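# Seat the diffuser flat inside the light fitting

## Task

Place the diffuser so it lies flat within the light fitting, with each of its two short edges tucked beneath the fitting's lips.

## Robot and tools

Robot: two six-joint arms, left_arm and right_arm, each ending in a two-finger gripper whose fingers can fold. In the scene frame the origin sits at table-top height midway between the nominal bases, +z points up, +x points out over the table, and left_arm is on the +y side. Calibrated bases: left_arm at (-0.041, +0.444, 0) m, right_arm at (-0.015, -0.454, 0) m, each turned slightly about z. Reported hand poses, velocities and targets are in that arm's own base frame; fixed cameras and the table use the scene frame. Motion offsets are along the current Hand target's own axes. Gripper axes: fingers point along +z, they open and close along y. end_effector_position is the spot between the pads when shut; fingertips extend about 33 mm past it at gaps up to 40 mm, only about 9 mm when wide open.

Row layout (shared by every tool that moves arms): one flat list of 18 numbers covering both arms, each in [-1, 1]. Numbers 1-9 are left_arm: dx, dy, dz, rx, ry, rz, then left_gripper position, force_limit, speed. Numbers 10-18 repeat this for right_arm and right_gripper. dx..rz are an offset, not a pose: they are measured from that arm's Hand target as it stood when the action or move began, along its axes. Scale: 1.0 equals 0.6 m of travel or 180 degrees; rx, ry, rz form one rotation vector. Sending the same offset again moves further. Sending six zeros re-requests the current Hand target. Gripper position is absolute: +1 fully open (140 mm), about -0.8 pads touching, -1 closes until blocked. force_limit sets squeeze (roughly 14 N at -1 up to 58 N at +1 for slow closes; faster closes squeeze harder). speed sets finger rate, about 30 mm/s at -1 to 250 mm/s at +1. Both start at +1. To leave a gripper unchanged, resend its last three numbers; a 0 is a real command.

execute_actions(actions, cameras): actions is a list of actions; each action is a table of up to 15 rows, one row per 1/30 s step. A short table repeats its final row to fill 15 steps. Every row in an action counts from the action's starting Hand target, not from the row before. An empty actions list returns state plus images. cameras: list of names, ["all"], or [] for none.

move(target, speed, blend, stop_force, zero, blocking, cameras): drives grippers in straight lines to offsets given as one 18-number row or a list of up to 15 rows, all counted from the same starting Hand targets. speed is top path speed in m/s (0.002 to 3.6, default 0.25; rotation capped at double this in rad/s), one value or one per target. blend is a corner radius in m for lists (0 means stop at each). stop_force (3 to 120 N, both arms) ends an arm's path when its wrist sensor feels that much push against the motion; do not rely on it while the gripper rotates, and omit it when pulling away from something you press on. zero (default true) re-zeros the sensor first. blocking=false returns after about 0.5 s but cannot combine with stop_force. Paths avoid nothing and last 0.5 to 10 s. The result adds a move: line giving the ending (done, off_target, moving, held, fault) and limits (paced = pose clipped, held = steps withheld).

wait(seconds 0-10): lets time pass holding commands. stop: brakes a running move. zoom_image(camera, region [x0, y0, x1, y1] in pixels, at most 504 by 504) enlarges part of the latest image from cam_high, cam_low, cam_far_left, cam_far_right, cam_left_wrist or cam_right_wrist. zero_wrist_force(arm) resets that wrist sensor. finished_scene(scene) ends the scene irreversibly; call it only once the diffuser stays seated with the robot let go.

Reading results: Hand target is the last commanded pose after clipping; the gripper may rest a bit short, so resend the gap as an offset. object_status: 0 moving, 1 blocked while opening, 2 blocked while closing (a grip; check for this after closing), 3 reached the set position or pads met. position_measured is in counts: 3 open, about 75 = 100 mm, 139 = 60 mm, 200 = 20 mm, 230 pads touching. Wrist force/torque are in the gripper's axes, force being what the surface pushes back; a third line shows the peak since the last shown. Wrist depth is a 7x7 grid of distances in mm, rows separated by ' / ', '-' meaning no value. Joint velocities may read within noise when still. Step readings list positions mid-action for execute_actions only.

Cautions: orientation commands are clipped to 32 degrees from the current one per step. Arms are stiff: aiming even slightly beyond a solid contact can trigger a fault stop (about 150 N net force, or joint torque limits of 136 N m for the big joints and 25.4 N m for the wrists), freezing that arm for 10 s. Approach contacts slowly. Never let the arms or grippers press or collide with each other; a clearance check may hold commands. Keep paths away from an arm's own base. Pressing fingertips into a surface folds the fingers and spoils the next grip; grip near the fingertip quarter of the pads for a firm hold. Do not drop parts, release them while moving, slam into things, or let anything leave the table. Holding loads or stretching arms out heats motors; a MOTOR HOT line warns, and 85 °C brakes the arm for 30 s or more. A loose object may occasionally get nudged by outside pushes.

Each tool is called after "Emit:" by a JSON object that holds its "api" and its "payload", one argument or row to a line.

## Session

Emit:
{"api": "execute_actions", "payload": {
  "actions": []
}}

Scene clock: 0.00 s.
left_arm: end_effector_position=(+0.5525, -0.4698, +0.3848) position_measured=3 object_status=3 end_effector_quat_wxyz=(+0.006, +0.658, -0.127, +0.742) | right_arm: end_effector_position=(+0.8692, +0.0223, +0.1952) position_measured=3 object_status=3 end_effector_quat_wxyz=(-0.294, +0.698, +0.441, +0.482)
Joint positions: left_arm=[-1.306 -1.067 1.856 -4.153 -0.474 3.522] | right_arm=[-0.483 -0.778 1.161 -1.898 -0.372 1.494]
Joint velocities: within noise
Joint torques (N m): no reading
Wrist force (N): no reading
Wrist torque (N m): no reading
Wrist force, peak (N): no reading
Wrist depth (mm): cam_left_wrist=[1756 1824 1810 - - 2047 2615 / 1580 - - - - - - / 1883 - - - - - 1693 / - 135 2083 - 1634 1623 135 / - - - - 1612 782 122 / - 2242 736 711 720 643 - / - - - - 550 529 503] | cam_right_wrist=[1044 1065 1368 - - 1441 1450 / 750 783 702 756 - - - / 556 566 557 560 2078 1879 - / 452 142 440 446 443 145 111 / - 343 365 367 366 354 105 / - 312 311 313 315 311 294 / 276 270 270 278 272 273 273]
Hand target: left_arm +0.5525, -0.4698, +0.3848; +0.006, +0.658, -0.127, +0.742 | right_arm +0.8692, +0.0223, +0.1952; -0.294, +0.698, +0.441, +0.482
Tool commands: left_gripper/position=+1.0 left_gripper/force_limit=+1.0 left_gripper/speed=+1.0 right_gripper/position=+1.0 right_gripper/force_limit=+1.0 right_gripper/speed=+1.0
camera_calibration:
cam_left_wrist: T_world_to_cam=[[-0.158455, -0.969592, -0.186504, -0.284131], [-0.20318, 0.216868, -0.954823, 0.58396], [0.966235, -0.113402, -0.231365, -0.355197], [0, 0, 0, 1]] pos_world=[0.41683, -0.442414, 0.422406]
cam_right_wrist: T_world_to_cam=[[0.879926, -0.474918, 0.0135225, -0.750018], [-0.303252, -0.583319, -0.753509, 0.423856], [0.365743, 0.658932, -0.657298, -0.060038], [0, 0, 0, 1]] pos_world=[0.810454, -0.0693929, 0.290058]

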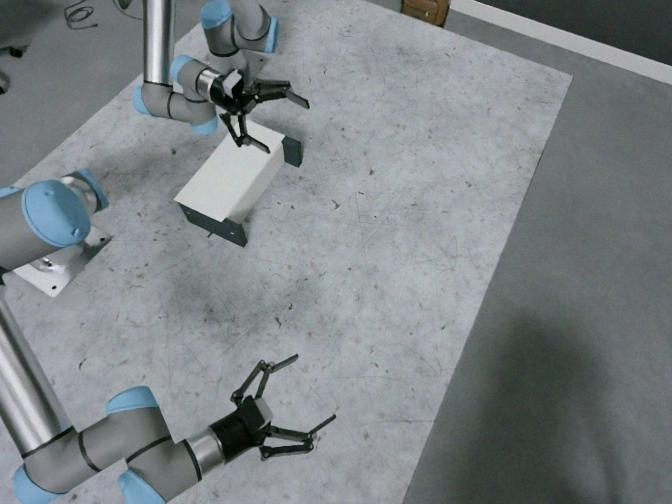

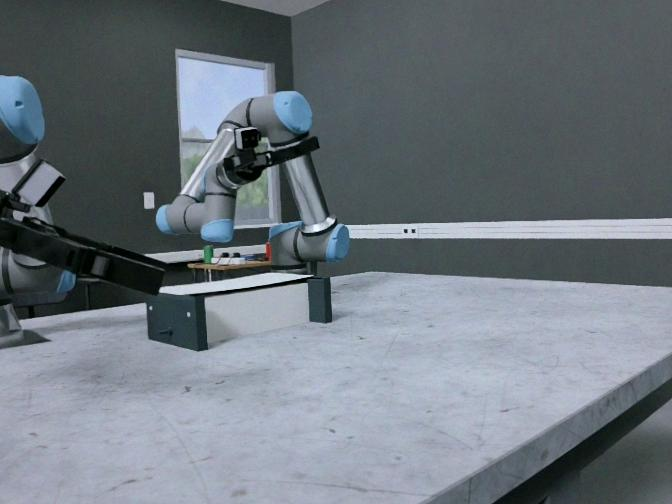

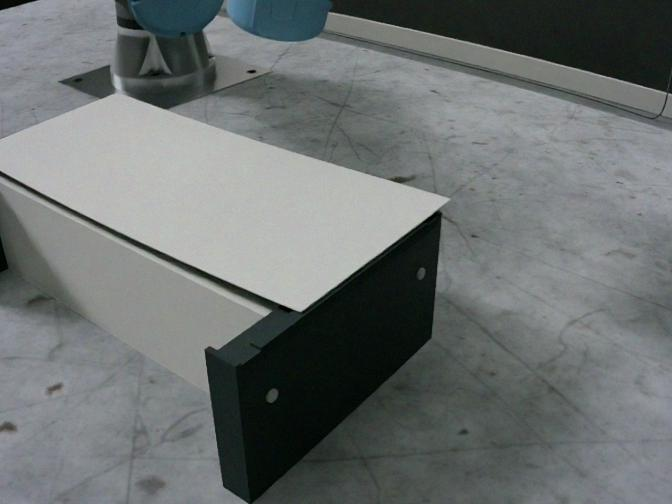

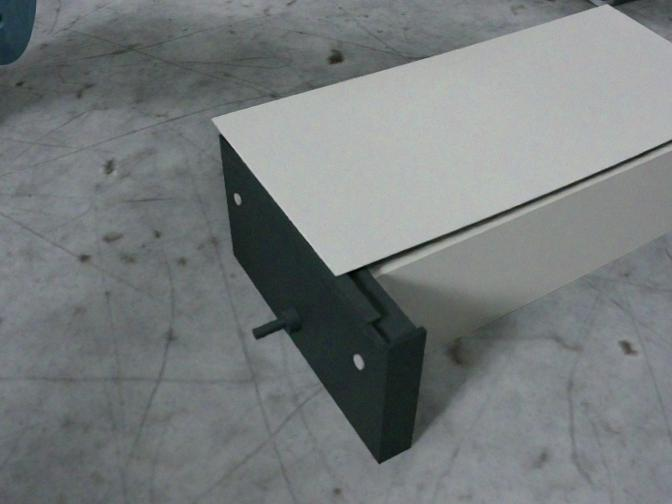

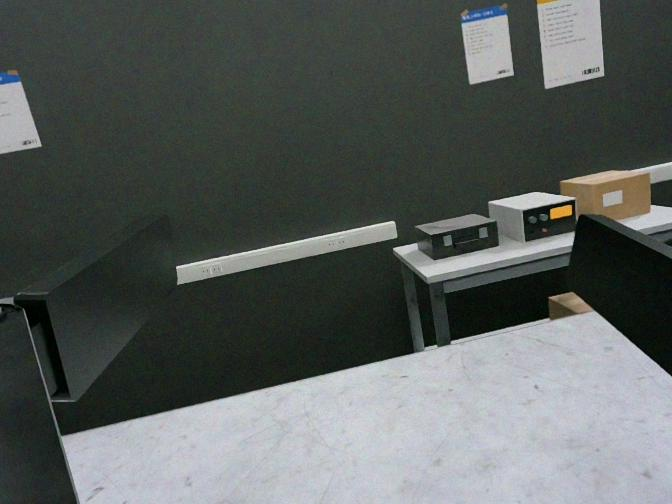

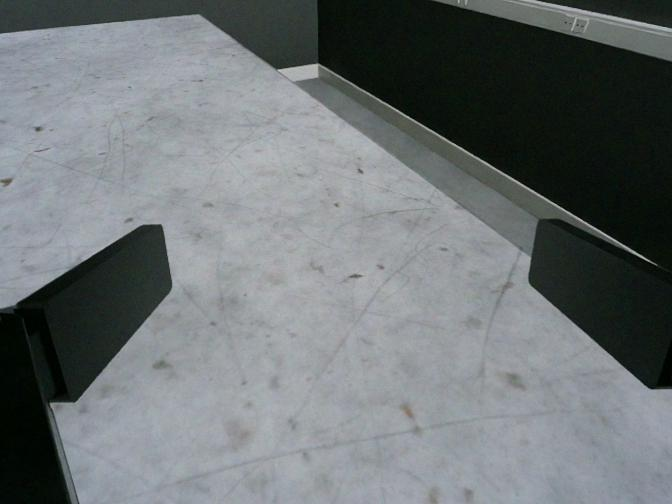

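Emit:
{"api": "move", "payload": {
  "target": [
    [-0.1328,0.1465,-0.6795,0.1115,-0.0208,-0.5544,-0.32,-1,0,0.1193,-0.9612,0.0142,-0.1962,-0.3468,0.2948,-1,-1,0],
    [-0.3717,0.1907,-0.7043,0.1115,-0.0208,-0.5544,-0.32,-1,0,0.1193,-0.9612,0.0142,-0.1962,-0.3468,0.2948,-1,-1,0]
  ],
  "speed": [0.45,0.2],
  "cameras": ["all"]
}}

Scene clock: 7.50 s.
left_arm: end_effector_position=(+0.1498, -0.4615, +0.1157) position_measured=169 object_status=3 end_effector_quat_wxyz=(+0.464, +0.534, +0.534, +0.463) | right_arm: end_effector_position=(+0.3652, +0.3064, +0.2502) position_measured=233 object_status=3 end_effector_quat_wxyz=(+0.000, +0.999, +0.033, +0.000)
Joint positions: left_arm=[-2.178 -0.657 1.817 -4.544 0.621 1.769] | right_arm=[0.415 -1.649 1.713 -1.634 -1.571 3.492]
Joint torques (N m): left_arm=[-0.63 -39.91 -5.31 1.87 -0.09 -0.26] | right_arm=[10.6 -11.35 -38.62 -1.31 -1.35 1.32]
Wrist force (N): left_arm=[-2.4 1.3 -0.6] | right_arm=[-1.4 2.6 -0.9]
Wrist torque (N m): left_arm=[0.19 0.65 0.57] | right_arm=[0.77 0.38 -0.42]
Wrist force, peak (N): left_arm=[-2.3 3.5 -0.6] | right_arm=[-1.1 2.8 -1.9]
Wrist depth (mm): cam_left_wrist=[- 203 292 - 2242 2179 2120 / - 206 278 - - - 1995 / - 231 288 - - 2377 2354 / 166 211 288 - 145 2263 - / - - - - - - 82 / - - - - - - - / - - - 1384 - - -] | cam_right_wrist=[334 335 337 338 340 344 344 / 352 353 351 267 362 365 365 / 275 272 278 273 389 387 389 / 294 295 289 126 405 413 422 / 314 312 79 - 83 431 448 / - - - - - - - / - - - - - - -]
Hand target: left_arm +0.1498, -0.4615, +0.1157; +0.464, +0.534, +0.534, +0.463 (not the last commanded pose) | right_arm +0.3652, +0.3064, +0.2502; +0.000, +0.999, +0.033, +0.000
Tool commands: left_gripper/position=-0.317647 left_gripper/force_limit=-1.0 left_gripper/speed=+0.003922 right_gripper/position=-1.0 right_gripper/force_limit=-1.0 right_gripper/speed=+0.0
Off the commanded pose: left_arm 0.012 m, 0 deg | right_arm 0.000 m, 0 deg.
FORCE FAULT: contact force on the left arm reached its limit, and that arm stopped. The contact can be on any part of that arm, not only on its tool. That arm's remaining commands of this call were not run. That arm is still stopped at the end of this call. That arm stays stopped for about 10 more seconds. Until then a move that you send moves the other arm only, and its call returns only when the move has ended. Once the stop has ended, the next robot result says so. If the stop ends while you think or write, that arm runs what you send next, counted from a new Hand target: where the arm stands when the stop ends. While its stop runs, that arm takes no new command, but its gripper still runs the gripper command that each later call begins with. Until it ends, the stop uses up actions while you think or wait. An arm that is not stopped still takes commands.
move: fault (left_arm)
camera_calibration:
cam_left_wrist: T_world_to_cam=[[0.157283, -0.00780028, 0.987523, -0.129318], [-0.333807, -0.941532, 0.0457284, -0.38736], [0.929427, -0.336834, -0.15069, -0.134304], [0, 0, 0, 1]] pos_world=[0.0158619, -0.410959, 0.125179]
cam_right_wrist: T_world_to_cam=[[0.0489705, -0.998087, 0.0377308, 0.28533], [-0.940283, -0.0333282, 0.338759, 0.268995], [-0.336853, -0.0520668, -0.940116, 0.518447], [0, 0, 0, 1]] pos_world=[0.413599, 0.320744, 0.38551]

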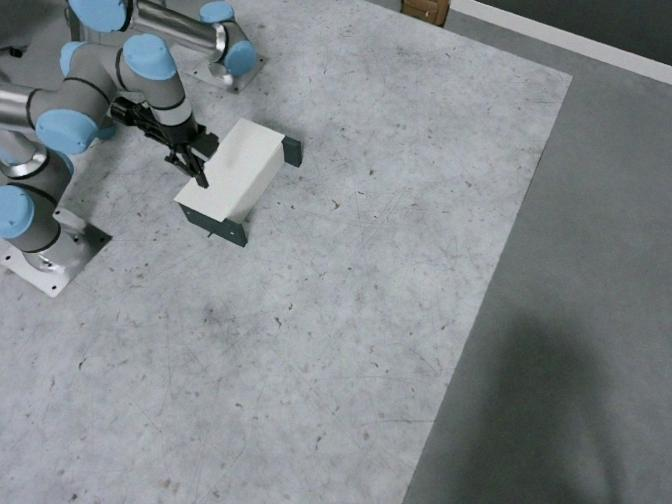

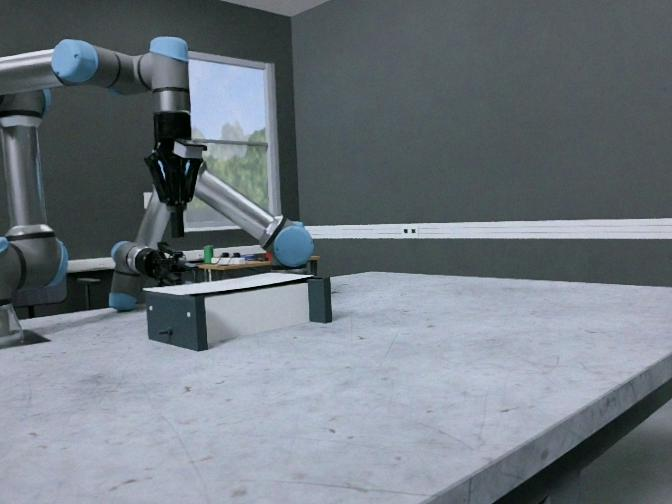

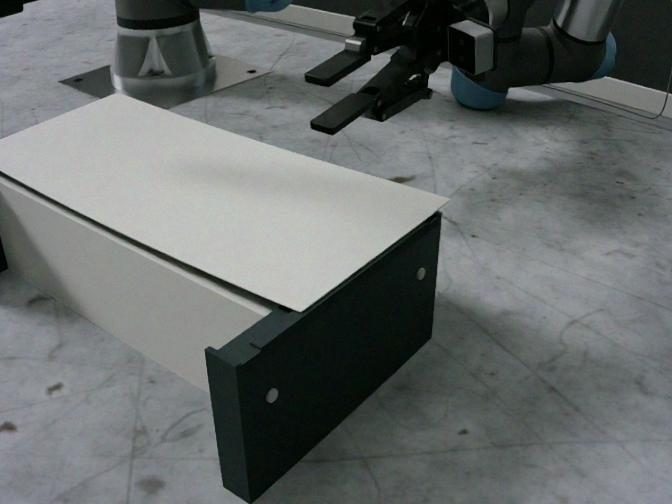

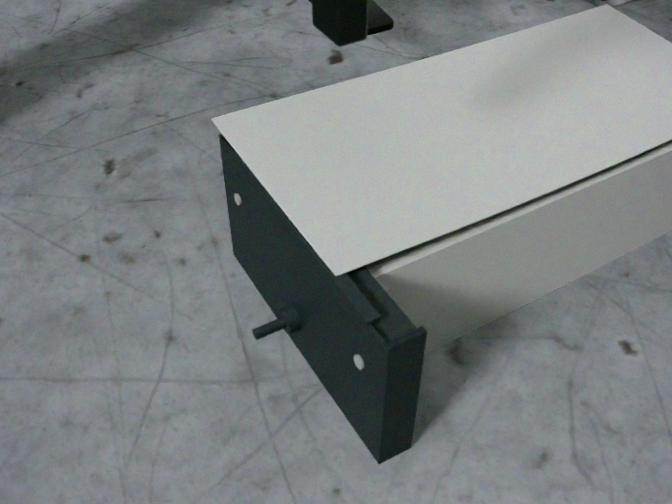

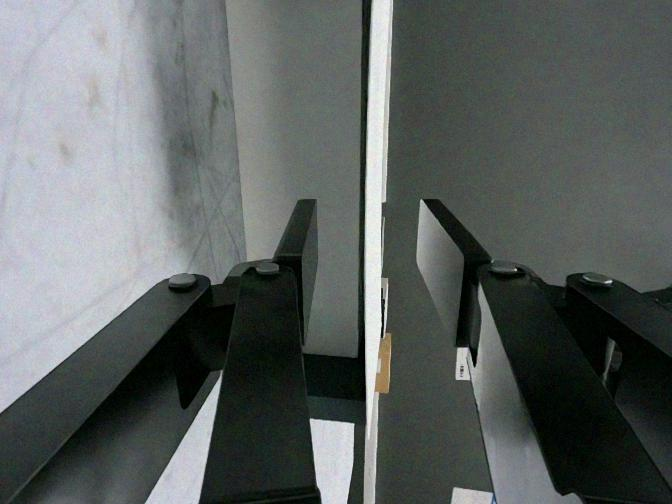

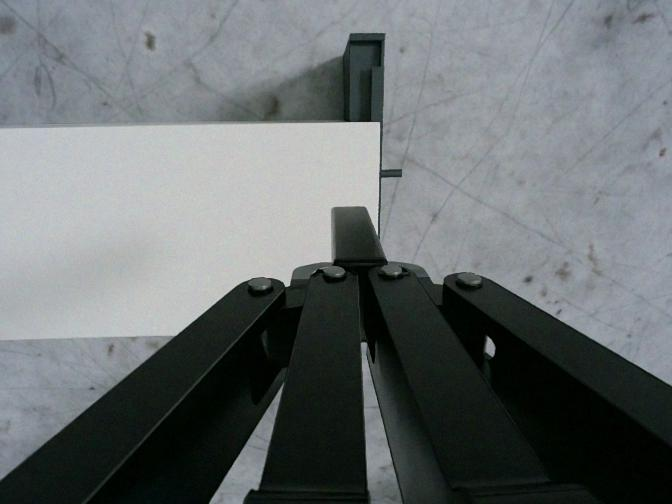

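Emit:
{"api": "wait", "payload": {
  "seconds": 7
}}

Emit:
{"api": "execute_actions", "payload": {
  "actions": [],
  "cameras": []
}}

Scene clock: 16.00 s.
left_arm: end_effector_position=(+0.1498, -0.4615, +0.1157) position_measured=169 object_status=3 end_effector_quat_wxyz=(+0.464, +0.534, +0.534, +0.463) | right_arm: end_effector_position=(+0.3652, +0.3064, +0.2502) position_measured=233 object_status=3 end_effector_quat_wxyz=(+0.000, +0.999, +0.033, +0.000)
Joint positions: left_arm=[-2.178 -0.657 1.817 -4.544 0.621 1.769] | right_arm=[0.415 -1.649 1.713 -1.634 -1.571 3.492]
Joint torques (N m): left_arm=[-1.23 -39.45 -6.49 1.83 -0.13 -0.26] | right_arm=[9.22 -12.05 -39.08 -1.22 -1.19 0.92]
Wrist force (N): left_arm=[-2.4 1.3 -0.4] | right_arm=[-1.4 2.8 -0.9]
Wrist torque (N m): left_arm=[0.20 0.66 0.57] | right_arm=[0.79 0.38 -0.42]
Wrist force, peak (N): left_arm=[-2.8 1.7 -0.6] | right_arm=[-1.7 2.9 -1.0]
Wrist depth (mm): cam_left_wrist=[161 191 293 - - - 2083 / 163 229 304 - - - - / 164 235 285 320 2531 - - / 165 239 287 135 145 2477 - / - - - - - - 82 / - - - - - - - / - - - - - - -] | cam_right_wrist=[340 337 337 336 342 343 343 / 349 351 351 270 365 366 369 / 275 276 277 275 389 388 393 / 294 296 297 113 405 417 415 / 315 311 79 - 83 434 447 / - - - - - - - / - - - - - - -]
Hand target: left_arm +0.1498, -0.4615, +0.1157; +0.464, +0.534, +0.534, +0.463 (not the last commanded pose) | right_arm +0.3652, +0.3064, +0.2502; +0.000, +0.999, +0.033, +0.000
Tool commands: left_gripper/position=-0.317647 left_gripper/force_limit=-1.0 left_gripper/speed=+0.003922 right_gripper/position=-1.0 right_gripper/force_limit=-1.0 right_gripper/speed=+0.0
Off the commanded pose: left_arm 0.012 m, 0 deg | right_arm 0.000 m, 0 deg.
FORCE FAULT, CONTINUED: the left arm was still stopped when this call began, by the force fault that an earlier result reported. Since the last result the stop counts as 17 of the actions that you can send in this scene. That arm is still stopped at the end of this call. That arm stays stopped for about 1 more second. If the stop ends while you think or write, that arm runs what you send next, counted from a new Hand target: where the arm stands when the stop ends. While its stop runs, that arm takes no new command, but its gripper still runs the gripper command that each later call begins with.
wait: 7.00 s; at rest from the start

Scene clock: 16.00 s.
left_arm: end_effector_position=(+0.1498, -0.4615, +0.1157) position_measured=169 object_status=3 end_effector_quat_wxyz=(+0.464, +0.534, +0.534, +0.463) | right_arm: end_effector_position=(+0.3652, +0.3064, +0.2502) position_measured=233 object_status=3 end_effector_quat_wxyz=(+0.000, +0.999, +0.033, +0.000)
Joint positions: left_arm=[-2.178 -0.657 1.817 -4.544 0.621 1.769] | right_arm=[0.415 -1.649 1.713 -1.634 -1.571 3.492]
Joint velocities: within noise
Joint torques (N m): left_arm=[-1.23 -39.45 -6.49 1.83 -0.13 -0.26] | right_arm=[9.22 -12.05 -39.08 -1.22 -1.19 0.92]
Wrist force (N): left_arm=[-2.4 1.3 -0.4] | right_arm=[-1.4 2.8 -0.9]
Wrist torque (N m): left_arm=[0.20 0.66 0.57] | right_arm=[0.79 0.38 -0.42]
Wrist force, peak (N): left_arm=[-2.4 1.3 -0.4] | right_arm=[-1.4 2.8 -0.9]
Wrist depth (mm): cam_left_wrist=[161 191 293 - - - 2083 / 163 229 304 - - - - / 164 235 285 320 2531 - - / 165 239 287 135 145 2477 - / - - - - - - 82 / - - - - - - - / - - - - - - -] | cam_right_wrist=[340 337 337 336 342 343 343 / 349 351 351 270 365 366 369 / 275 276 277 275 389 388 393 / 294 296 297 113 405 417 415 / 315 311 79 - 83 434 447 / - - - - - - - / - - - - - - -]
Hand target: left_arm +0.1498, -0.4615, +0.1157; +0.464, +0.534, +0.534, +0.463 (not the last commanded pose) | right_arm +0.3652, +0.3064, +0.2502; +0.000, +0.999, +0.033, +0.000
Tool commands: left_gripper/position=-0.317647 left_gripper/force_limit=-1.0 left_gripper/speed=+0.003922 right_gripper/position=-1.0 right_gripper/force_limit=-1.0 right_gripper/speed=+0.0
Off the commanded pose: left_arm 0.012 m, 0 deg | right_arm 0.000 m, 0 deg.
No camera images: "cameras" was empty.

Emit:
{"api": "wait", "payload": {
  "seconds": 1
}}

Emit:
{"api": "move", "payload": {
  "target": [
    [0,0.2475,-0.0348,0,0,0,-0.32,-1,0,0,0,0,0,0,0,-1,-1,0],
    [-0.0138,0.5373,0.6022,-0.1115,0.0208,0.5544,-0.32,-1,0,0,0,0,0,0,0,-1,-1,0]
  ],
  "speed": [0.15,0.4],
  "blend": [0.04,0]
}}

Emit:
{"api": "move", "payload": {
  "target": [-0.1342,-0.0572,-0.2038,0.0041,-0.5347,-0.0915,-0.32,-1,0,0,0,0,0,0,0,-1,-1,0],
  "speed": 0.45,
  "cameras": ["cam_low","cam_high"]
}}

Scene clock: 18.33 s.
left_arm: end_effector_position=(+0.1498, -0.4615, +0.1157) position_measured=169 object_status=3 end_effector_quat_wxyz=(+0.464, +0.534, +0.534, +0.463) | right_arm: end_effector_position=(+0.3652, +0.3064, +0.2502) position_measured=233 object_status=3 end_effector_quat_wxyz=(+0.000, +0.999, +0.033, +0.000)
Joint positions: left_arm=[-2.178 -0.657 1.817 -4.544 0.621 1.769] | right_arm=[0.415 -1.649 1.713 -1.634 -1.571 3.492]
Joint torques (N m): left_arm=[-1.97 -40.79 -5.18 1.91 -0.37 -0.22] | right_arm=[8.83 -10.76 -38.43 -1.26 -1.21 1.07]
Wrist force (N): left_arm=[-2.4 1.2 -0.8] | right_arm=[-1.3 2.8 -0.9]
Wrist torque (N m): left_arm=[0.19 0.66 0.58] | right_arm=[0.79 0.35 -0.42]
Wrist force, peak (N): left_arm=[-2.6 1.5 -0.6] | right_arm=[-1.5 2.9 -1.0]
Wrist depth (mm): cam_left_wrist=[161 193 - 281 - - - / 163 185 304 309 - - - / 165 208 - - 2504 - - / - 221 287 136 145 - - / - - - - - - 82 / - - - - - - - / - - - 997 - - -] | cam_right_wrist=[336 337 341 337 342 344 346 / 353 351 350 267 362 364 369 / 279 275 277 274 388 388 389 / 292 298 293 125 405 415 416 / 314 310 79 - 84 435 446 / - - - - - - - / - - - - - - -]
Hand target: left_arm +0.1498, -0.4615, +0.1157; +0.464, +0.534, +0.534, +0.463 (not the last commanded pose) | right_arm +0.3652, +0.3064, +0.2502; +0.000, +0.999, +0.033, +0.000
Tool commands: left_gripper/position=-0.317647 left_gripper/force_limit=-1.0 left_gripper/speed=+0.003922 right_gripper/position=-1.0 right_gripper/force_limit=-1.0 right_gripper/speed=+0.0
Off the commanded pose: left_arm 0.012 m, 0 deg | right_arm 0.000 m, 0 deg.
FORCE FAULT, CONTINUED: the left arm's stop, for the force fault that an earlier result reported, is over. The rest of the stop counts as 2 of the actions that you can send in this scene. That arm's target is now where it stood when the stop ended, not its last command. That arm accepts commands again.
wait: 1.00 s; at rest from the start

Scene clock: 22.67 s.
left_arm: end_effector_position=(+0.5527, -0.4695, +0.3843) position_measured=169 object_status=3 end_effector_quat_wxyz=(+0.006, +0.658, -0.127, +0.742) | right_arm: end_effector_position=(+0.3652, +0.3064, +0.2502) position_measured=233 object_status=3 end_effector_quat_wxyz=(+0.000, +0.999, +0.033, +0.000)
Joint positions: left_arm=[-1.305 -1.066 1.857 -4.154 -0.475 3.522] | right_arm=[0.415 -1.649 1.713 -1.634 -1.571 3.492]
Joint torques (N m): left_arm=[12.31 -29.89 -22.86 -2.66 -1.55 1.56] | right_arm=[9.81 -12.63 -38.29 -1.42 -1.08 0.99]
Wrist force (N): left_arm=[0.0 0.0 0.2] | right_arm=[-1.7 2.4 -0.7]
Wrist torque (N m): left_arm=[-0.01 -0.07 -0.05] | right_arm=[0.72 0.44 -0.42]
Wrist force, peak (N): left_arm=[-2.6 2.0 -1.6] | right_arm=[-1.6 3.0 -0.7]
Wrist depth (mm): cam_left_wrist=[- 1693 1797 - 2083 2120 2802 / - - 2159 2159 2159 - - / - - - 2140 - 1810 1706 / - - - 133 145 1601 1569 / - - - - - - 82 / - - - 745 - - - / - - - 588 - - -] | cam_right_wrist=[336 339 340 337 341 345 343 / 354 349 353 301 363 365 368 / 275 279 277 273 383 387 389 / 293 296 294 126 406 414 416 / 314 311 79 - 83 431 449 / - - - - - - - / - - - - - - -]
Hand target: left_arm +0.5527, -0.4696, +0.3843; +0.006, +0.658, -0.127, +0.742 | right_arm +0.3652, +0.3064, +0.2502; +0.000, +0.999, +0.033, +0.000
Off the commanded pose: left_arm 0.000 m, 0 deg | right_arm 0.000 m, 0 deg.
move: done

Scene clock: 25.43 s.
left_arm: end_effector_position=(+0.4502, -0.3996, +0.2994) position_measured=169 object_status=3 end_effector_quat_wxyz=(+0.000, +1.000, +0.000, +0.000) | right_arm: end_effector_position=(+0.3652, +0.3064, +0.2502) position_measured=233 object_status=3 end_effector_quat_wxyz=(+0.000, +0.999, +0.033, +0.000)
Joint positions: left_arm=[-0.949 -1.342 1.255 -1.485 -1.571 2.194] | right_arm=[0.415 -1.649 1.713 -1.634 -1.571 3.492]
Joint torques (N m): left_arm=[12.16 -27.19 -33.68 -1.36 -0.96 1.46] | right_arm=[9.64 -12.44 -38.3 -1.28 -0.97 1.21]
Wrist force (N): left_arm=[-0.2 1.6 -0.3] | right_arm=[-1.7 2.7 -1.0]
Wrist torque (N m): left_arm=[0.08 0.36 0.08] | right_arm=[0.77 0.45 -0.42]
Wrist force, peak (N): left_arm=[-0.2 1.6 -0.9] | right_arm=[-1.8 3.1 -0.9]
Wrist depth (mm): cam_left_wrist=[397 - 393 396 387 - 385 / 417 417 409 413 417 406 - / 444 450 419 429 428 - - / 471 468 - 348 146 110 349 / - - - 376 - - 82 / - - - 531 - - - / - - - 569 - - -] | cam_right_wrist=[337 338 337 340 340 343 345 / 350 351 353 270 364 364 366 / 276 277 277 274 392 389 394 / 295 292 296 126 409 411 417 / 316 311 79 - 84 436 451 / - - - - - - - / - - - - - - -]
Hand target: left_arm +0.4502, -0.3996, +0.2994; +0.000, +1.000, +0.000, +0.000 | right_arm +0.3652, +0.3064, +0.2502; +0.000, +0.999, +0.033, +0.000
Off the commanded pose: left_arm 0.000 m, 0 deg | right_arm 0.000 m, 0 deg.
move: done
Images, in order (width x height): cam_high 672x504, cam_low 672x504.

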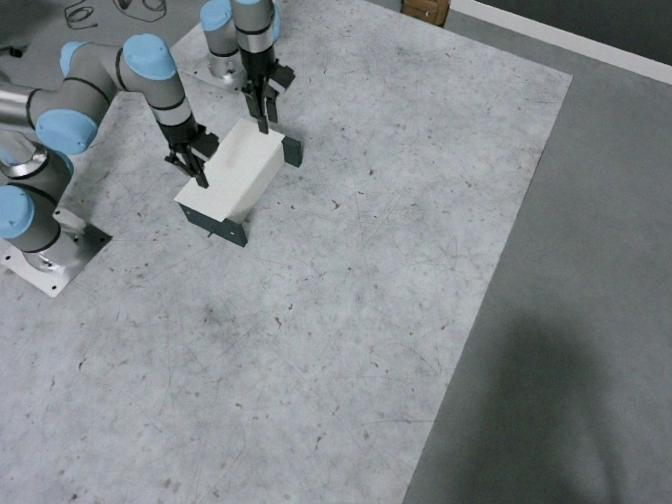

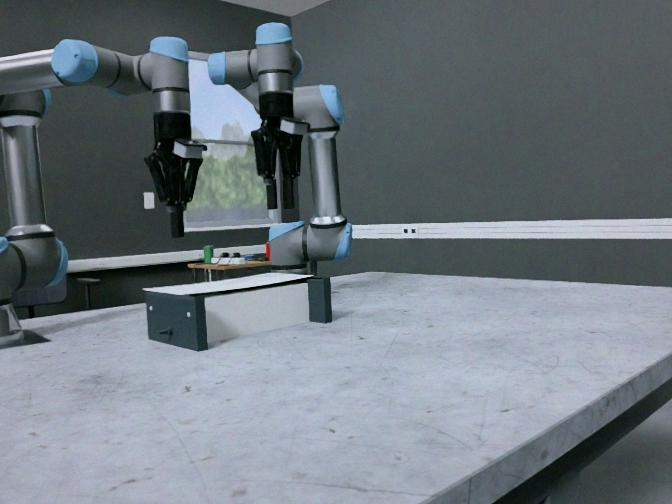

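Emit:
{"api": "move", "payload": {
  "target": [
    [-0.4667,0.1043,0.0823,0,0.4556,0,-0.32,-1,0,0,0,0,0,0,0,-1,-1,0],
    [-0.4667,0.1043,0.0823,-0.3519,0.3519,-0.4049,-0.32,-1,0,0,0,0,0,0,0,-1,-1,0],
    [-0.4667,0.1043,0.3265,-0.3519,0.3519,-0.4049,-0.32,-1,0,0,0,0,0,0,0,-1,-1,0],
    [-0.3427,0.1043,0.3265,-0.3519,0.3519,-0.4049,-0.32,-1,0,0,0,0,0,0,0,-1,-1,0]
  ],
  "speed": [0.4,0.6,0.2,0.1],
  "blend": [0.02,0.02,0.02,0],
  "cameras": ["cam_low","cam_far_left","cam_far_right","cam_left_wrist"]
}}

Emit:
{"api": "zoom_image", "payload": {
  "camera": "cam_far_left",
  "region": [200, 70, 420, 220]
}}

Scene clock: 32.30 s.
left_arm: end_effector_position=(+0.2443, -0.4621, +0.1036) position_measured=169 object_status=3 end_effector_quat_wxyz=(+0.464, +0.534, +0.534, +0.463) | right_arm: end_effector_position=(+0.3652, +0.3064, +0.2502) position_measured=233 object_status=3 end_effector_quat_wxyz=(+0.000, +0.999, +0.033, +0.000)
Joint positions: left_arm=[-1.998 -1.151 2.059 -1.237 -0.447 -1.273] | right_arm=[0.415 -1.649 1.713 -1.634 -1.571 3.492]
Joint torques (N m): left_arm=[13.16 -37.33 -4.91 -1.52 2.69 1.21] | right_arm=[10.43 -12.19 -39.4 -1.42 -1.33 1]
Wrist force (N): left_arm=[-2.4 1.5 -0.5] | right_arm=[-1.4 2.6 -0.7]
Wrist torque (N m): left_arm=[0.24 0.66 0.48] | right_arm=[0.75 0.39 -0.42]
Wrist force, peak (N): left_arm=[-2.6 2.4 -1.0] | right_arm=[-1.9 2.9 -0.8]
Wrist depth (mm): cam_left_wrist=[- 190 205 196 - - - / 147 195 - - 2120 - - / 148 187 238 227 - - - / - 199 240 159 146 - - / - - - 256 - - 82 / - - - 268 - - - / - - - - - - -] | cam_right_wrist=[338 339 337 333 345 344 346 / 353 352 352 266 360 367 368 / 277 281 275 273 387 389 389 / 291 294 294 126 403 414 416 / 309 310 79 - 83 428 443 / - - - - - - - / - - - - - - -]
Hand target: left_arm +0.2445, -0.4621, +0.1036; +0.464, +0.534, +0.534, +0.463 | right_arm +0.3652, +0.3064, +0.2502; +0.000, +0.999, +0.033, +0.000
Off the commanded pose: left_arm 0.000 m, 0 deg | right_arm 0.000 m, 0 deg.
move: done
camera_calibration:
cam_left_wrist: T_world_to_cam=[[0.156789, -0.00808587, 0.987599, -0.132224], [-0.334741, -0.941214, 0.0454366, -0.355428], [0.929175, -0.337714, -0.150279, -0.224614], [0, 0, 0, 1]] pos_world=[0.110461, -0.411458, 0.112979]
Images, in order (width x height): cam_low 672x504, cam_far_left 672x504, cam_far_right 672x504, cam_left_wrist 672x504.

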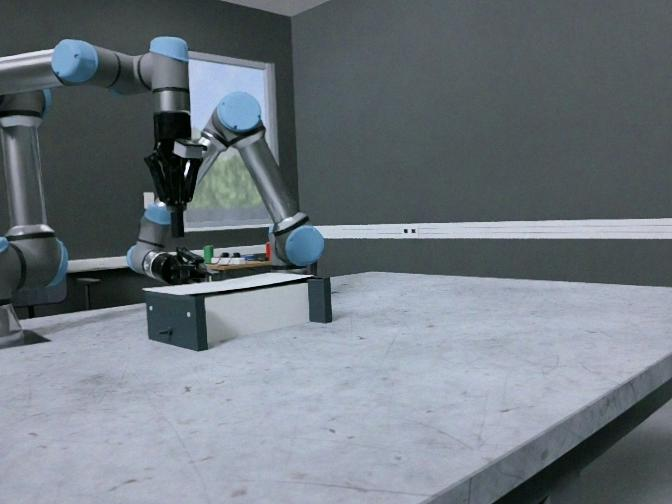

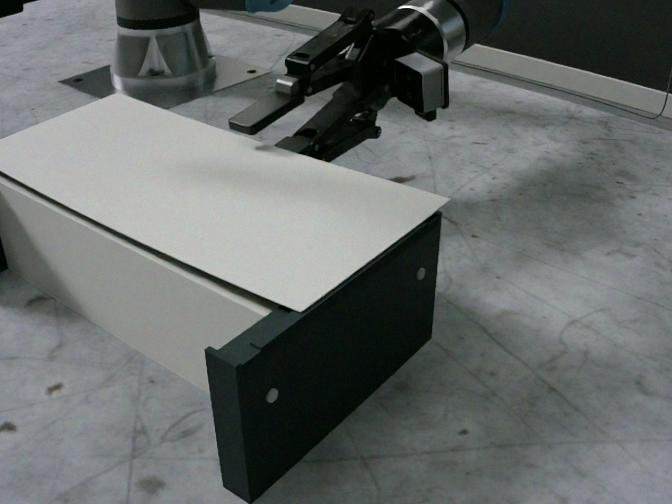

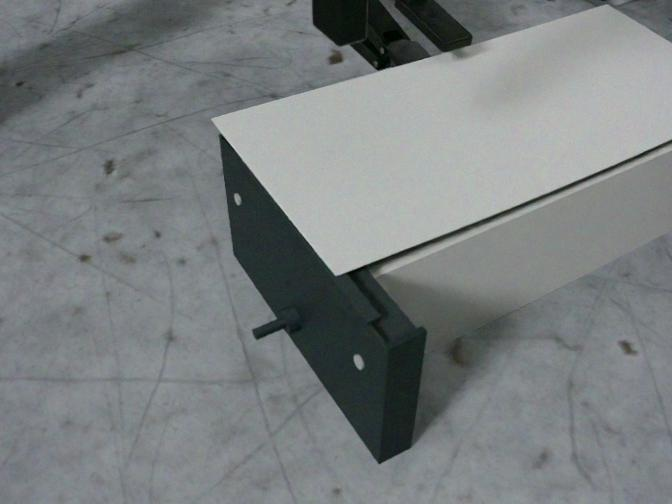

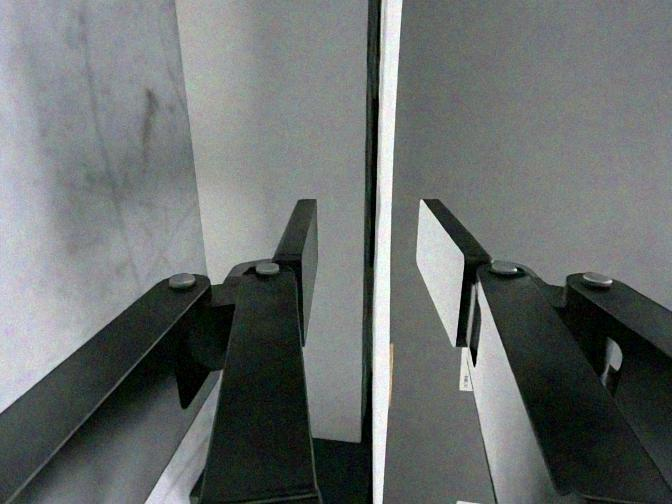

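Scaled by 2.291 from the camera's 672x504 image, which has a finer 960x720 frame.

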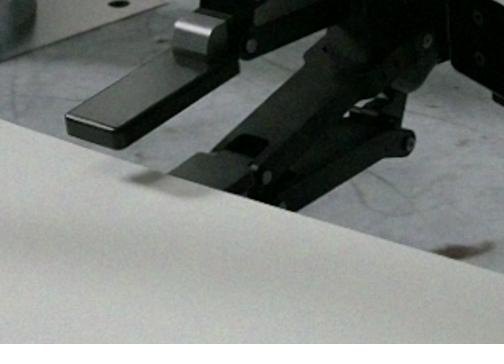

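Emit:
{"api": "move", "payload": {
  "target": [0,0.0067,0,0,0,0,-1,-1,-1,0,0,0,0,0,0,-1,-1,0]
}}

Emit:
{"api": "move", "payload": {
  "target": [
    [0,0.02,0,0,0,0,-1,-1,-1,0,0,0,0,0,0,-1,-1,0],
    [-0.0133,0.0285,0.0602,0,0,-0.0111,-1,-1,-1,0,0,0,0,0,0,-1,-1,0]
  ],
  "speed": 0.06,
  "cameras": ["cam_low","cam_far_left","cam_far_right","cam_right_wrist"]
}}

Emit:
{"api": "zoom_image", "payload": {
  "camera": "cam_far_left",
  "region": [180, 190, 460, 390]
}}

Scene clock: 34.90 s.
left_arm: end_effector_position=(+0.2450, -0.4621, +0.1076) position_measured=228 object_status=0 end_effector_quat_wxyz=(+0.464, +0.534, +0.534, +0.463) | right_arm: end_effector_position=(+0.3652, +0.3064, +0.2502) position_measured=233 object_status=3 end_effector_quat_wxyz=(+0.000, +0.999, +0.033, +0.000)
Joint positions: left_arm=[-1.997 -1.16 2.057 -1.228 -0.446 -1.272] | right_arm=[0.415 -1.649 1.713 -1.634 -1.571 3.492]
Joint torques (N m): left_arm=[13 -36.83 -21.04 1.55 2.11 1.39] | right_arm=[8.95 -12.15 -38.44 -1.3 -1.03 0.75]
Wrist force (N): left_arm=[-2.2 2.1 -0.9] | right_arm=[-1.6 2.6 -0.7]
Wrist torque (N m): left_arm=[0.02 0.63 0.49] | right_arm=[0.75 0.43 -0.42]
Wrist force, peak (N): left_arm=[-2.4 2.3 -0.9] | right_arm=[-1.6 2.9 -1.1]
Wrist depth (mm): cam_left_wrist=[- 171 204 - - - - / 152 - - - - 1961 2101 / - 204 - 230 - - 1681 / - 197 - - 134 2504 1883 / - 189 - - - 88 - / - - - - - - - / - - - - - - -] | cam_right_wrist=[337 336 339 340 343 344 346 / 351 353 354 269 363 368 366 / 282 289 283 275 385 388 389 / 295 300 298 126 405 413 416 / 311 311 79 - 83 89 447 / - - - - - - - / - - - - - - -]
Hand target: left_arm +0.2450, -0.4621, +0.1076; +0.464, +0.534, +0.534, +0.463 | right_arm +0.3652, +0.3064, +0.2502; +0.000, +0.999, +0.033, +0.000
Off the commanded pose: left_arm 0.000 m, 0 deg | right_arm 0.000 m, 0 deg.
move: done

Scene clock: 36.77 s.
left_arm: end_effector_position=(+0.2831, -0.4701, +0.1195) position_measured=228 object_status=2 end_effector_quat_wxyz=(+0.472, +0.524, +0.543, +0.455) | right_arm: end_effector_position=(+0.3652, +0.3064, +0.2502) position_measured=233 object_status=3 end_effector_quat_wxyz=(+0.000, +0.999, +0.033, +0.000)
Joint positions: left_arm=[-1.911 -1.182 2.058 -1.276 -0.366 -1.23] | right_arm=[0.415 -1.649 1.713 -1.634 -1.571 3.492]
Joint torques (N m): left_arm=[15.37 -23.14 -3.82 -2.23 2.49 1.45] | right_arm=[8.38 -12.82 -39.22 -1.49 -1 0.76]
Wrist force (N): left_arm=[-2.3 1.4 -0.9] | right_arm=[-1.3 2.6 -1.1]
Wrist torque (N m): left_arm=[0.14 0.69 0.51] | right_arm=[0.76 0.36 -0.42]
Wrist force, peak (N): left_arm=[-2.6 2.2 -0.8] | right_arm=[-1.7 2.8 -1.0]
Wrist depth (mm): cam_left_wrist=[- - - 184 - - - / 166 - - - - 1995 - / 169 - 184 2263 - 2330 2179 / - 206 - - 109 - 2159 / 174 - - - - 88 - / - - - - - - - / - - - - - - -] | cam_right_wrist=[336 338 336 334 345 343 345 / 263 262 259 256 363 368 368 / 273 271 272 267 387 390 393 / 284 285 283 126 405 413 420 / 431 287 79 - 83 432 447 / - - - - - - - / - - - - - - -]
Hand target: left_arm +0.2832, -0.4701, +0.1195; +0.472, +0.524, +0.543, +0.455 | right_arm +0.3652, +0.3064, +0.2502; +0.000, +0.999, +0.033, +0.000
Off the commanded pose: left_arm 0.000 m, 0 deg | right_arm 0.000 m, 0 deg.
move: done
camera_calibration:
cam_right_wrist: T_world_to_cam=[[0.0489705, -0.998087, 0.0377308, 0.28533], [-0.940283, -0.0333282, 0.338759, 0.268995], [-0.336853, -0.0520668, -0.940116, 0.518447], [0, 0, 0, 1]] pos_world=[0.413599, 0.320744, 0.38551]
Images, in order (width x height): cam_low 672x504, cam_far_left 672x504, cam_far_right 672x504, cam_right_wrist 672x504.

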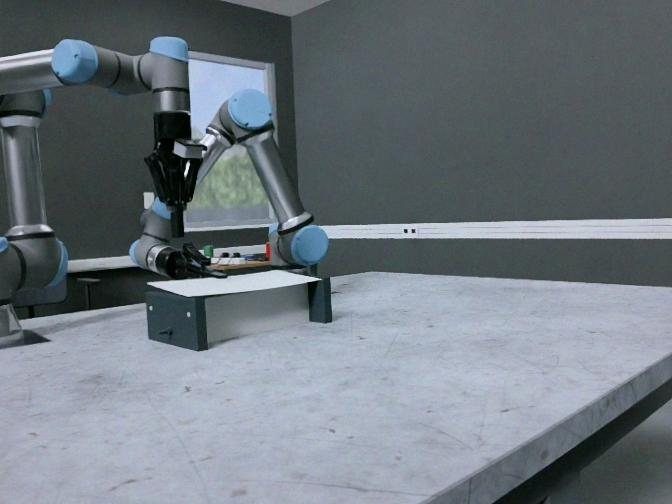

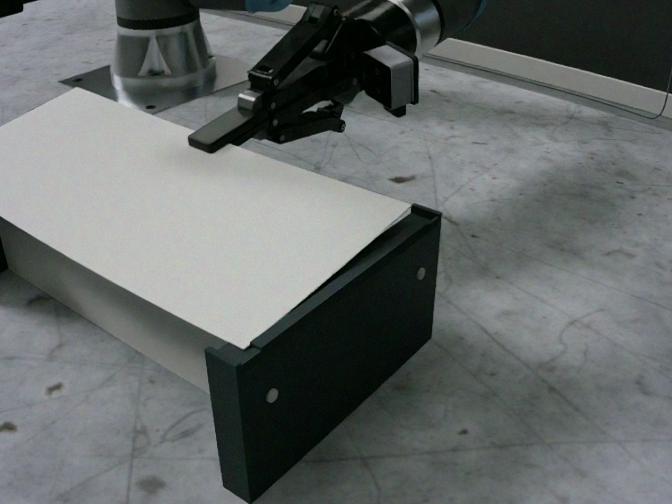

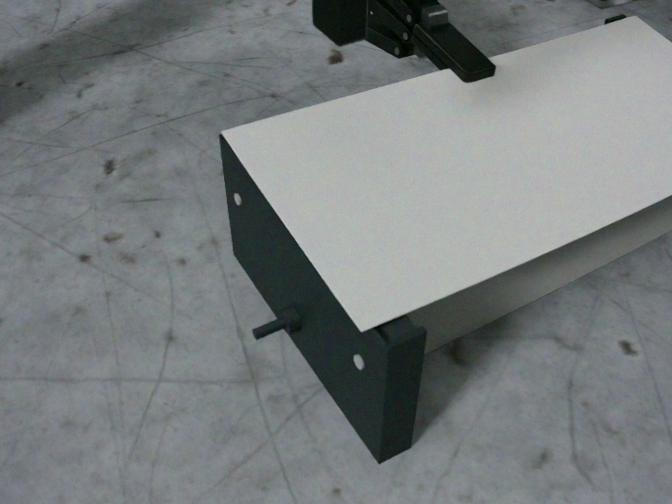

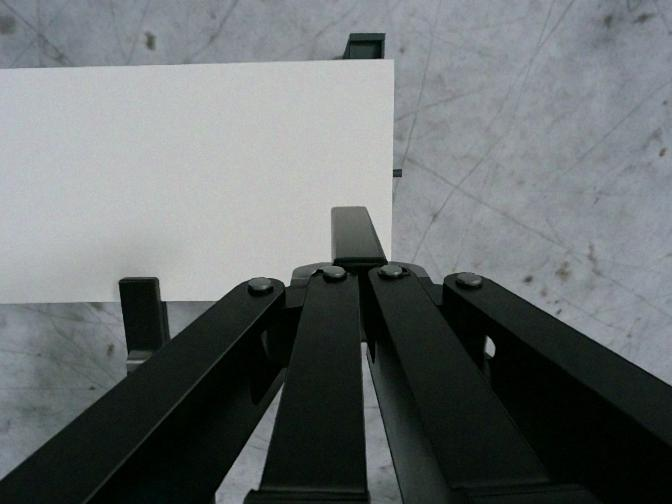

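Scaled by 1.800 from the camera's 672x504 image, which has a finer 960x720 frame.

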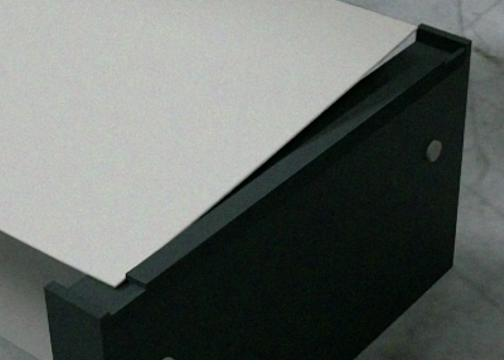

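Emit:
{"api": "move", "payload": {
  "target": [
    [0,-0.0225,0,0,0,0,-1,-1,-1,0,0,0,0,0,0,-1,-1,0],
    [0.015,-0.0225,0,0,0,0,-1,-1,-1,0,0,0,0,0,0,-1,-1,0]
  ],
  "speed": 0.03,
  "cameras": ["cam_low","cam_far_left","cam_far_right"]
}}

Emit:
{"api": "zoom_image", "payload": {
  "camera": "cam_far_left",
  "region": [180, 190, 460, 390]
}}

Scene clock: 38.87 s.
left_arm: end_effector_position=(+0.2813, -0.4617, +0.1058) position_measured=228 object_status=2 end_effector_quat_wxyz=(+0.472, +0.524, +0.543, +0.455) | right_arm: end_effector_position=(+0.3652, +0.3064, +0.2502) position_measured=233 object_status=3 end_effector_quat_wxyz=(+0.000, +0.999, +0.033, +0.000)
Joint positions: left_arm=[-1.921 -1.167 2.087 -1.31 -0.376 -1.241] | right_arm=[0.415 -1.649 1.713 -1.634 -1.571 3.492]
Joint torques (N m): left_arm=[-12.16 -36.04 0.81 -1.28 -2.75 -1.85] | right_arm=[8.07 -12.14 -37.44 -1.4 -1.07 0.81]
Wrist force (N): left_arm=[-9.9 1.4 -1.2] | right_arm=[-1.5 2.4 -1.0]
Wrist torque (N m): left_arm=[0.02 0.34 0.59] | right_arm=[0.72 0.41 -0.42]
Wrist force, peak (N): left_arm=[-10.3 1.3 -1.7] | right_arm=[-1.4 2.9 -1.0]
Wrist depth (mm): cam_left_wrist=[- - 172 - 1853 - - / 147 168 - - 2220 - - / 151 182 196 - - - - / 152 186 203 - 2402 2285 2220 / 162 188 - - - 88 - / - - - - - - - / - - - - - - -] | cam_right_wrist=[335 338 341 338 343 343 345 / 267 268 265 261 363 363 366 / 282 282 280 274 385 389 390 / 296 298 296 125 407 418 417 / 441 301 79 - 83 432 444 / - - - - - - - / - - - - - - -]
Hand target: left_arm +0.2813, -0.4616, +0.1058; +0.472, +0.524, +0.543, +0.455 | right_arm +0.3652, +0.3064, +0.2502; +0.000, +0.999, +0.033, +0.000
Off the commanded pose: left_arm 0.000 m, 0 deg | right_arm 0.000 m, 0 deg.
move: done
Images, in order (width x height): cam_low 672x504, cam_far_left 672x504, cam_far_right 672x504.

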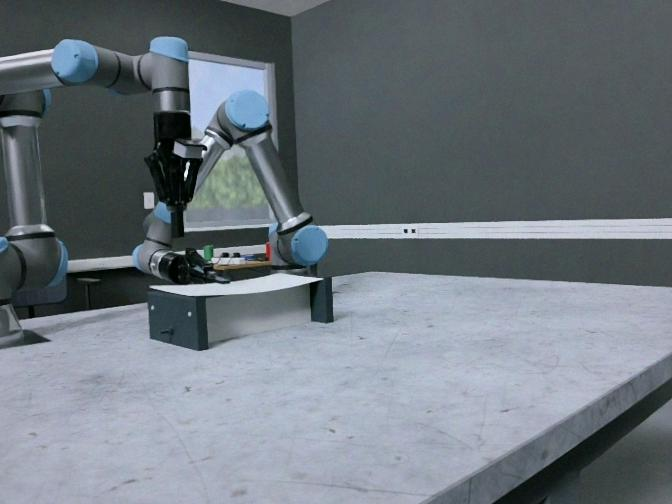

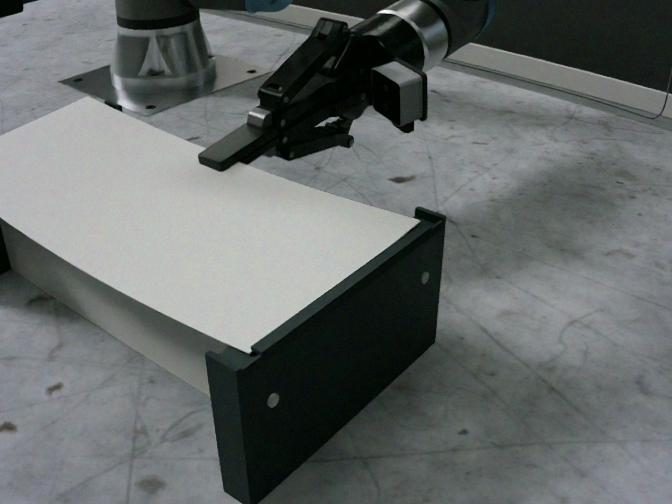

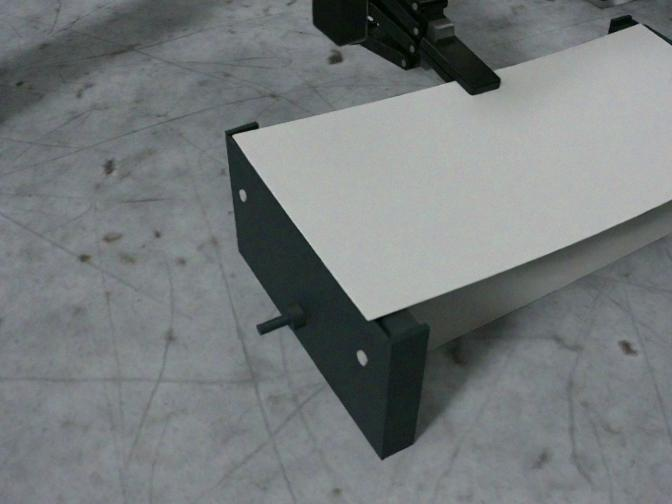

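Scaled by 1.800 from the camera's 672x504 image, which has a finer 960x720 frame.

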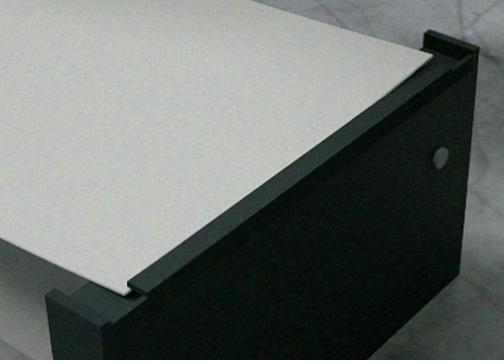

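Emit:
{"api": "zoom_image", "payload": {
  "camera": "cam_far_left",
  "region": [340, 200, 450, 290]
}}

Scaled by 4.582 from the camera's 672x504 image, which has a finer 960x720 frame.

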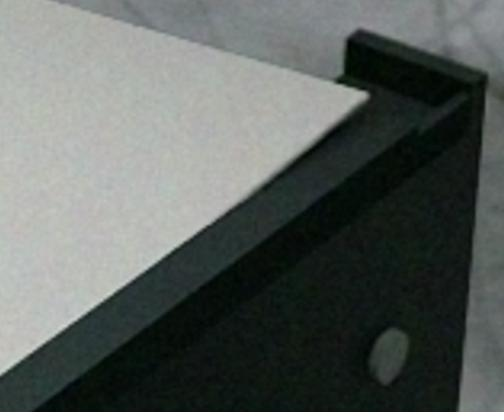

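Emit:
{"api": "move", "payload": {
  "target": [
    [-0.01,0.012,0,0,0,0,-1,-1,-1,0,0,0,0,0,0,-1,-1,0],
    [-0.02,0.006,0,-0.044,0,-0.006,-1,-1,-1,0,0,0,0,0,0,-1,-1,0],
    [-0.02,-0.01,0,-0.044,0,-0.006,-1,-1,-1,0,0,0,0,0,0,-1,-1,0]
  ],
  "speed": 0.03,
  "cameras": ["cam_low","cam_far_left","cam_far_right"]
}}

Emit:
{"api": "zoom_image", "payload": {
  "camera": "cam_far_left",
  "region": [180, 190, 460, 390]
}}

Scene clock: 43.87 s.
left_arm: end_effector_position=(+0.2805, -0.4739, +0.1004) position_measured=228 object_status=2 end_effector_quat_wxyz=(+0.512, +0.485, +0.515, +0.487) | right_arm: end_effector_position=(+0.3652, +0.3064, +0.2502) position_measured=233 object_status=3 end_effector_quat_wxyz=(+0.000, +0.999, +0.033, +0.000)
Joint positions: left_arm=[-1.919 -1.001 1.953 -0.958 -0.353 -1.619] | right_arm=[0.415 -1.649 1.713 -1.634 -1.571 3.492]
Joint torques (N m): left_arm=[-14.71 -29.77 -1.95 -1.34 -1.04 -1.96] | right_arm=[8.91 -13.39 -37.59 -1.27 -0.95 0.73]
Wrist force (N): left_arm=[-2.4 1.4 -0.2] | right_arm=[-1.5 2.5 -1.0]
Wrist torque (N m): left_arm=[0.24 0.60 0.66] | right_arm=[0.73 0.40 -0.42]
Wrist force, peak (N): left_arm=[-10.2 2.1 -1.1] | right_arm=[-1.5 3.0 -0.9]
Wrist depth (mm): cam_left_wrist=[139 163 - - - - 2012 / 140 157 - - - - 2065 / 142 168 - - - 2477 1995 / 145 - - - 110 - - / 146 174 - - - 88 - / - - - - - - - / - - - - - - -] | cam_right_wrist=[336 337 340 338 340 343 344 / 263 262 260 258 362 368 366 / 279 280 277 273 388 390 389 / 297 299 297 126 402 414 417 / 430 424 79 - 83 431 447 / - - - - - - - / - - - - - - -]
Hand target: left_arm +0.2805, -0.4738, +0.1003; +0.512, +0.485, +0.515, +0.487 | right_arm +0.3652, +0.3064, +0.2502; +0.000, +0.999, +0.033, +0.000
Off the commanded pose: left_arm 0.000 m, 0 deg | right_arm 0.000 m, 0 deg.
move: done
Images, in order (width x height): cam_low 672x504, cam_far_left 672x504, cam_far_right 672x504.

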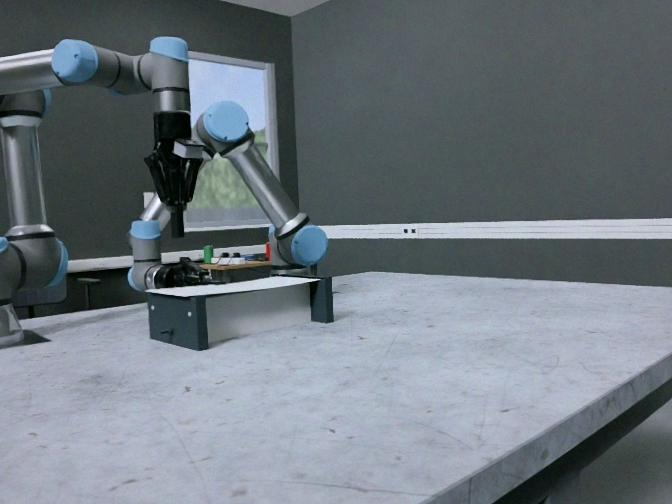

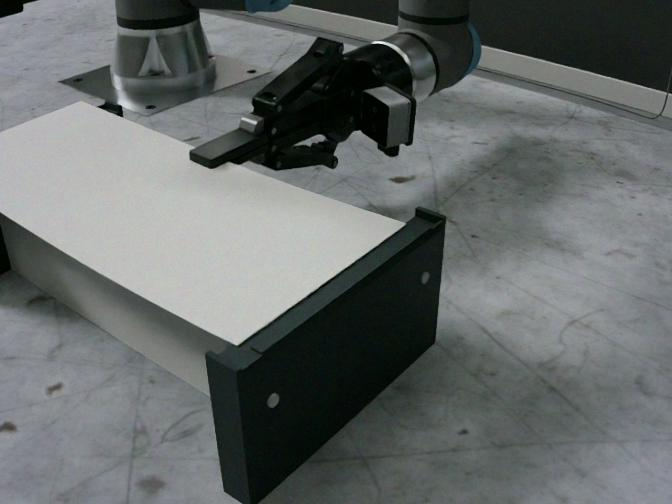

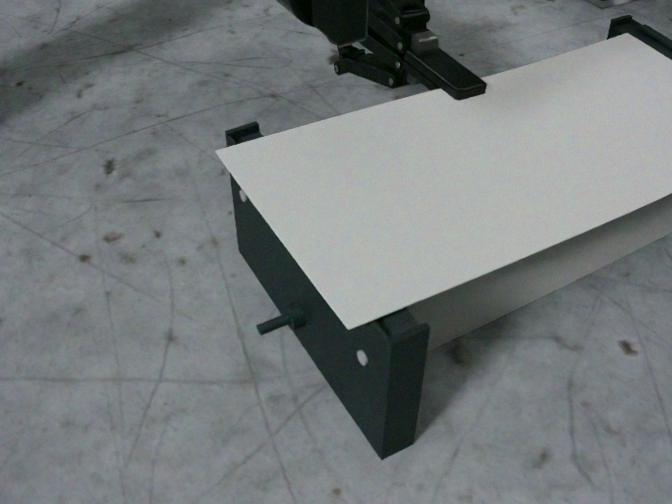

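Scaled by 1.800 from the camera's 672x504 image, which has a finer 960x720 frame.

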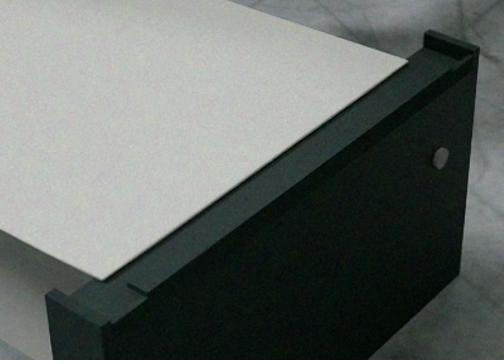

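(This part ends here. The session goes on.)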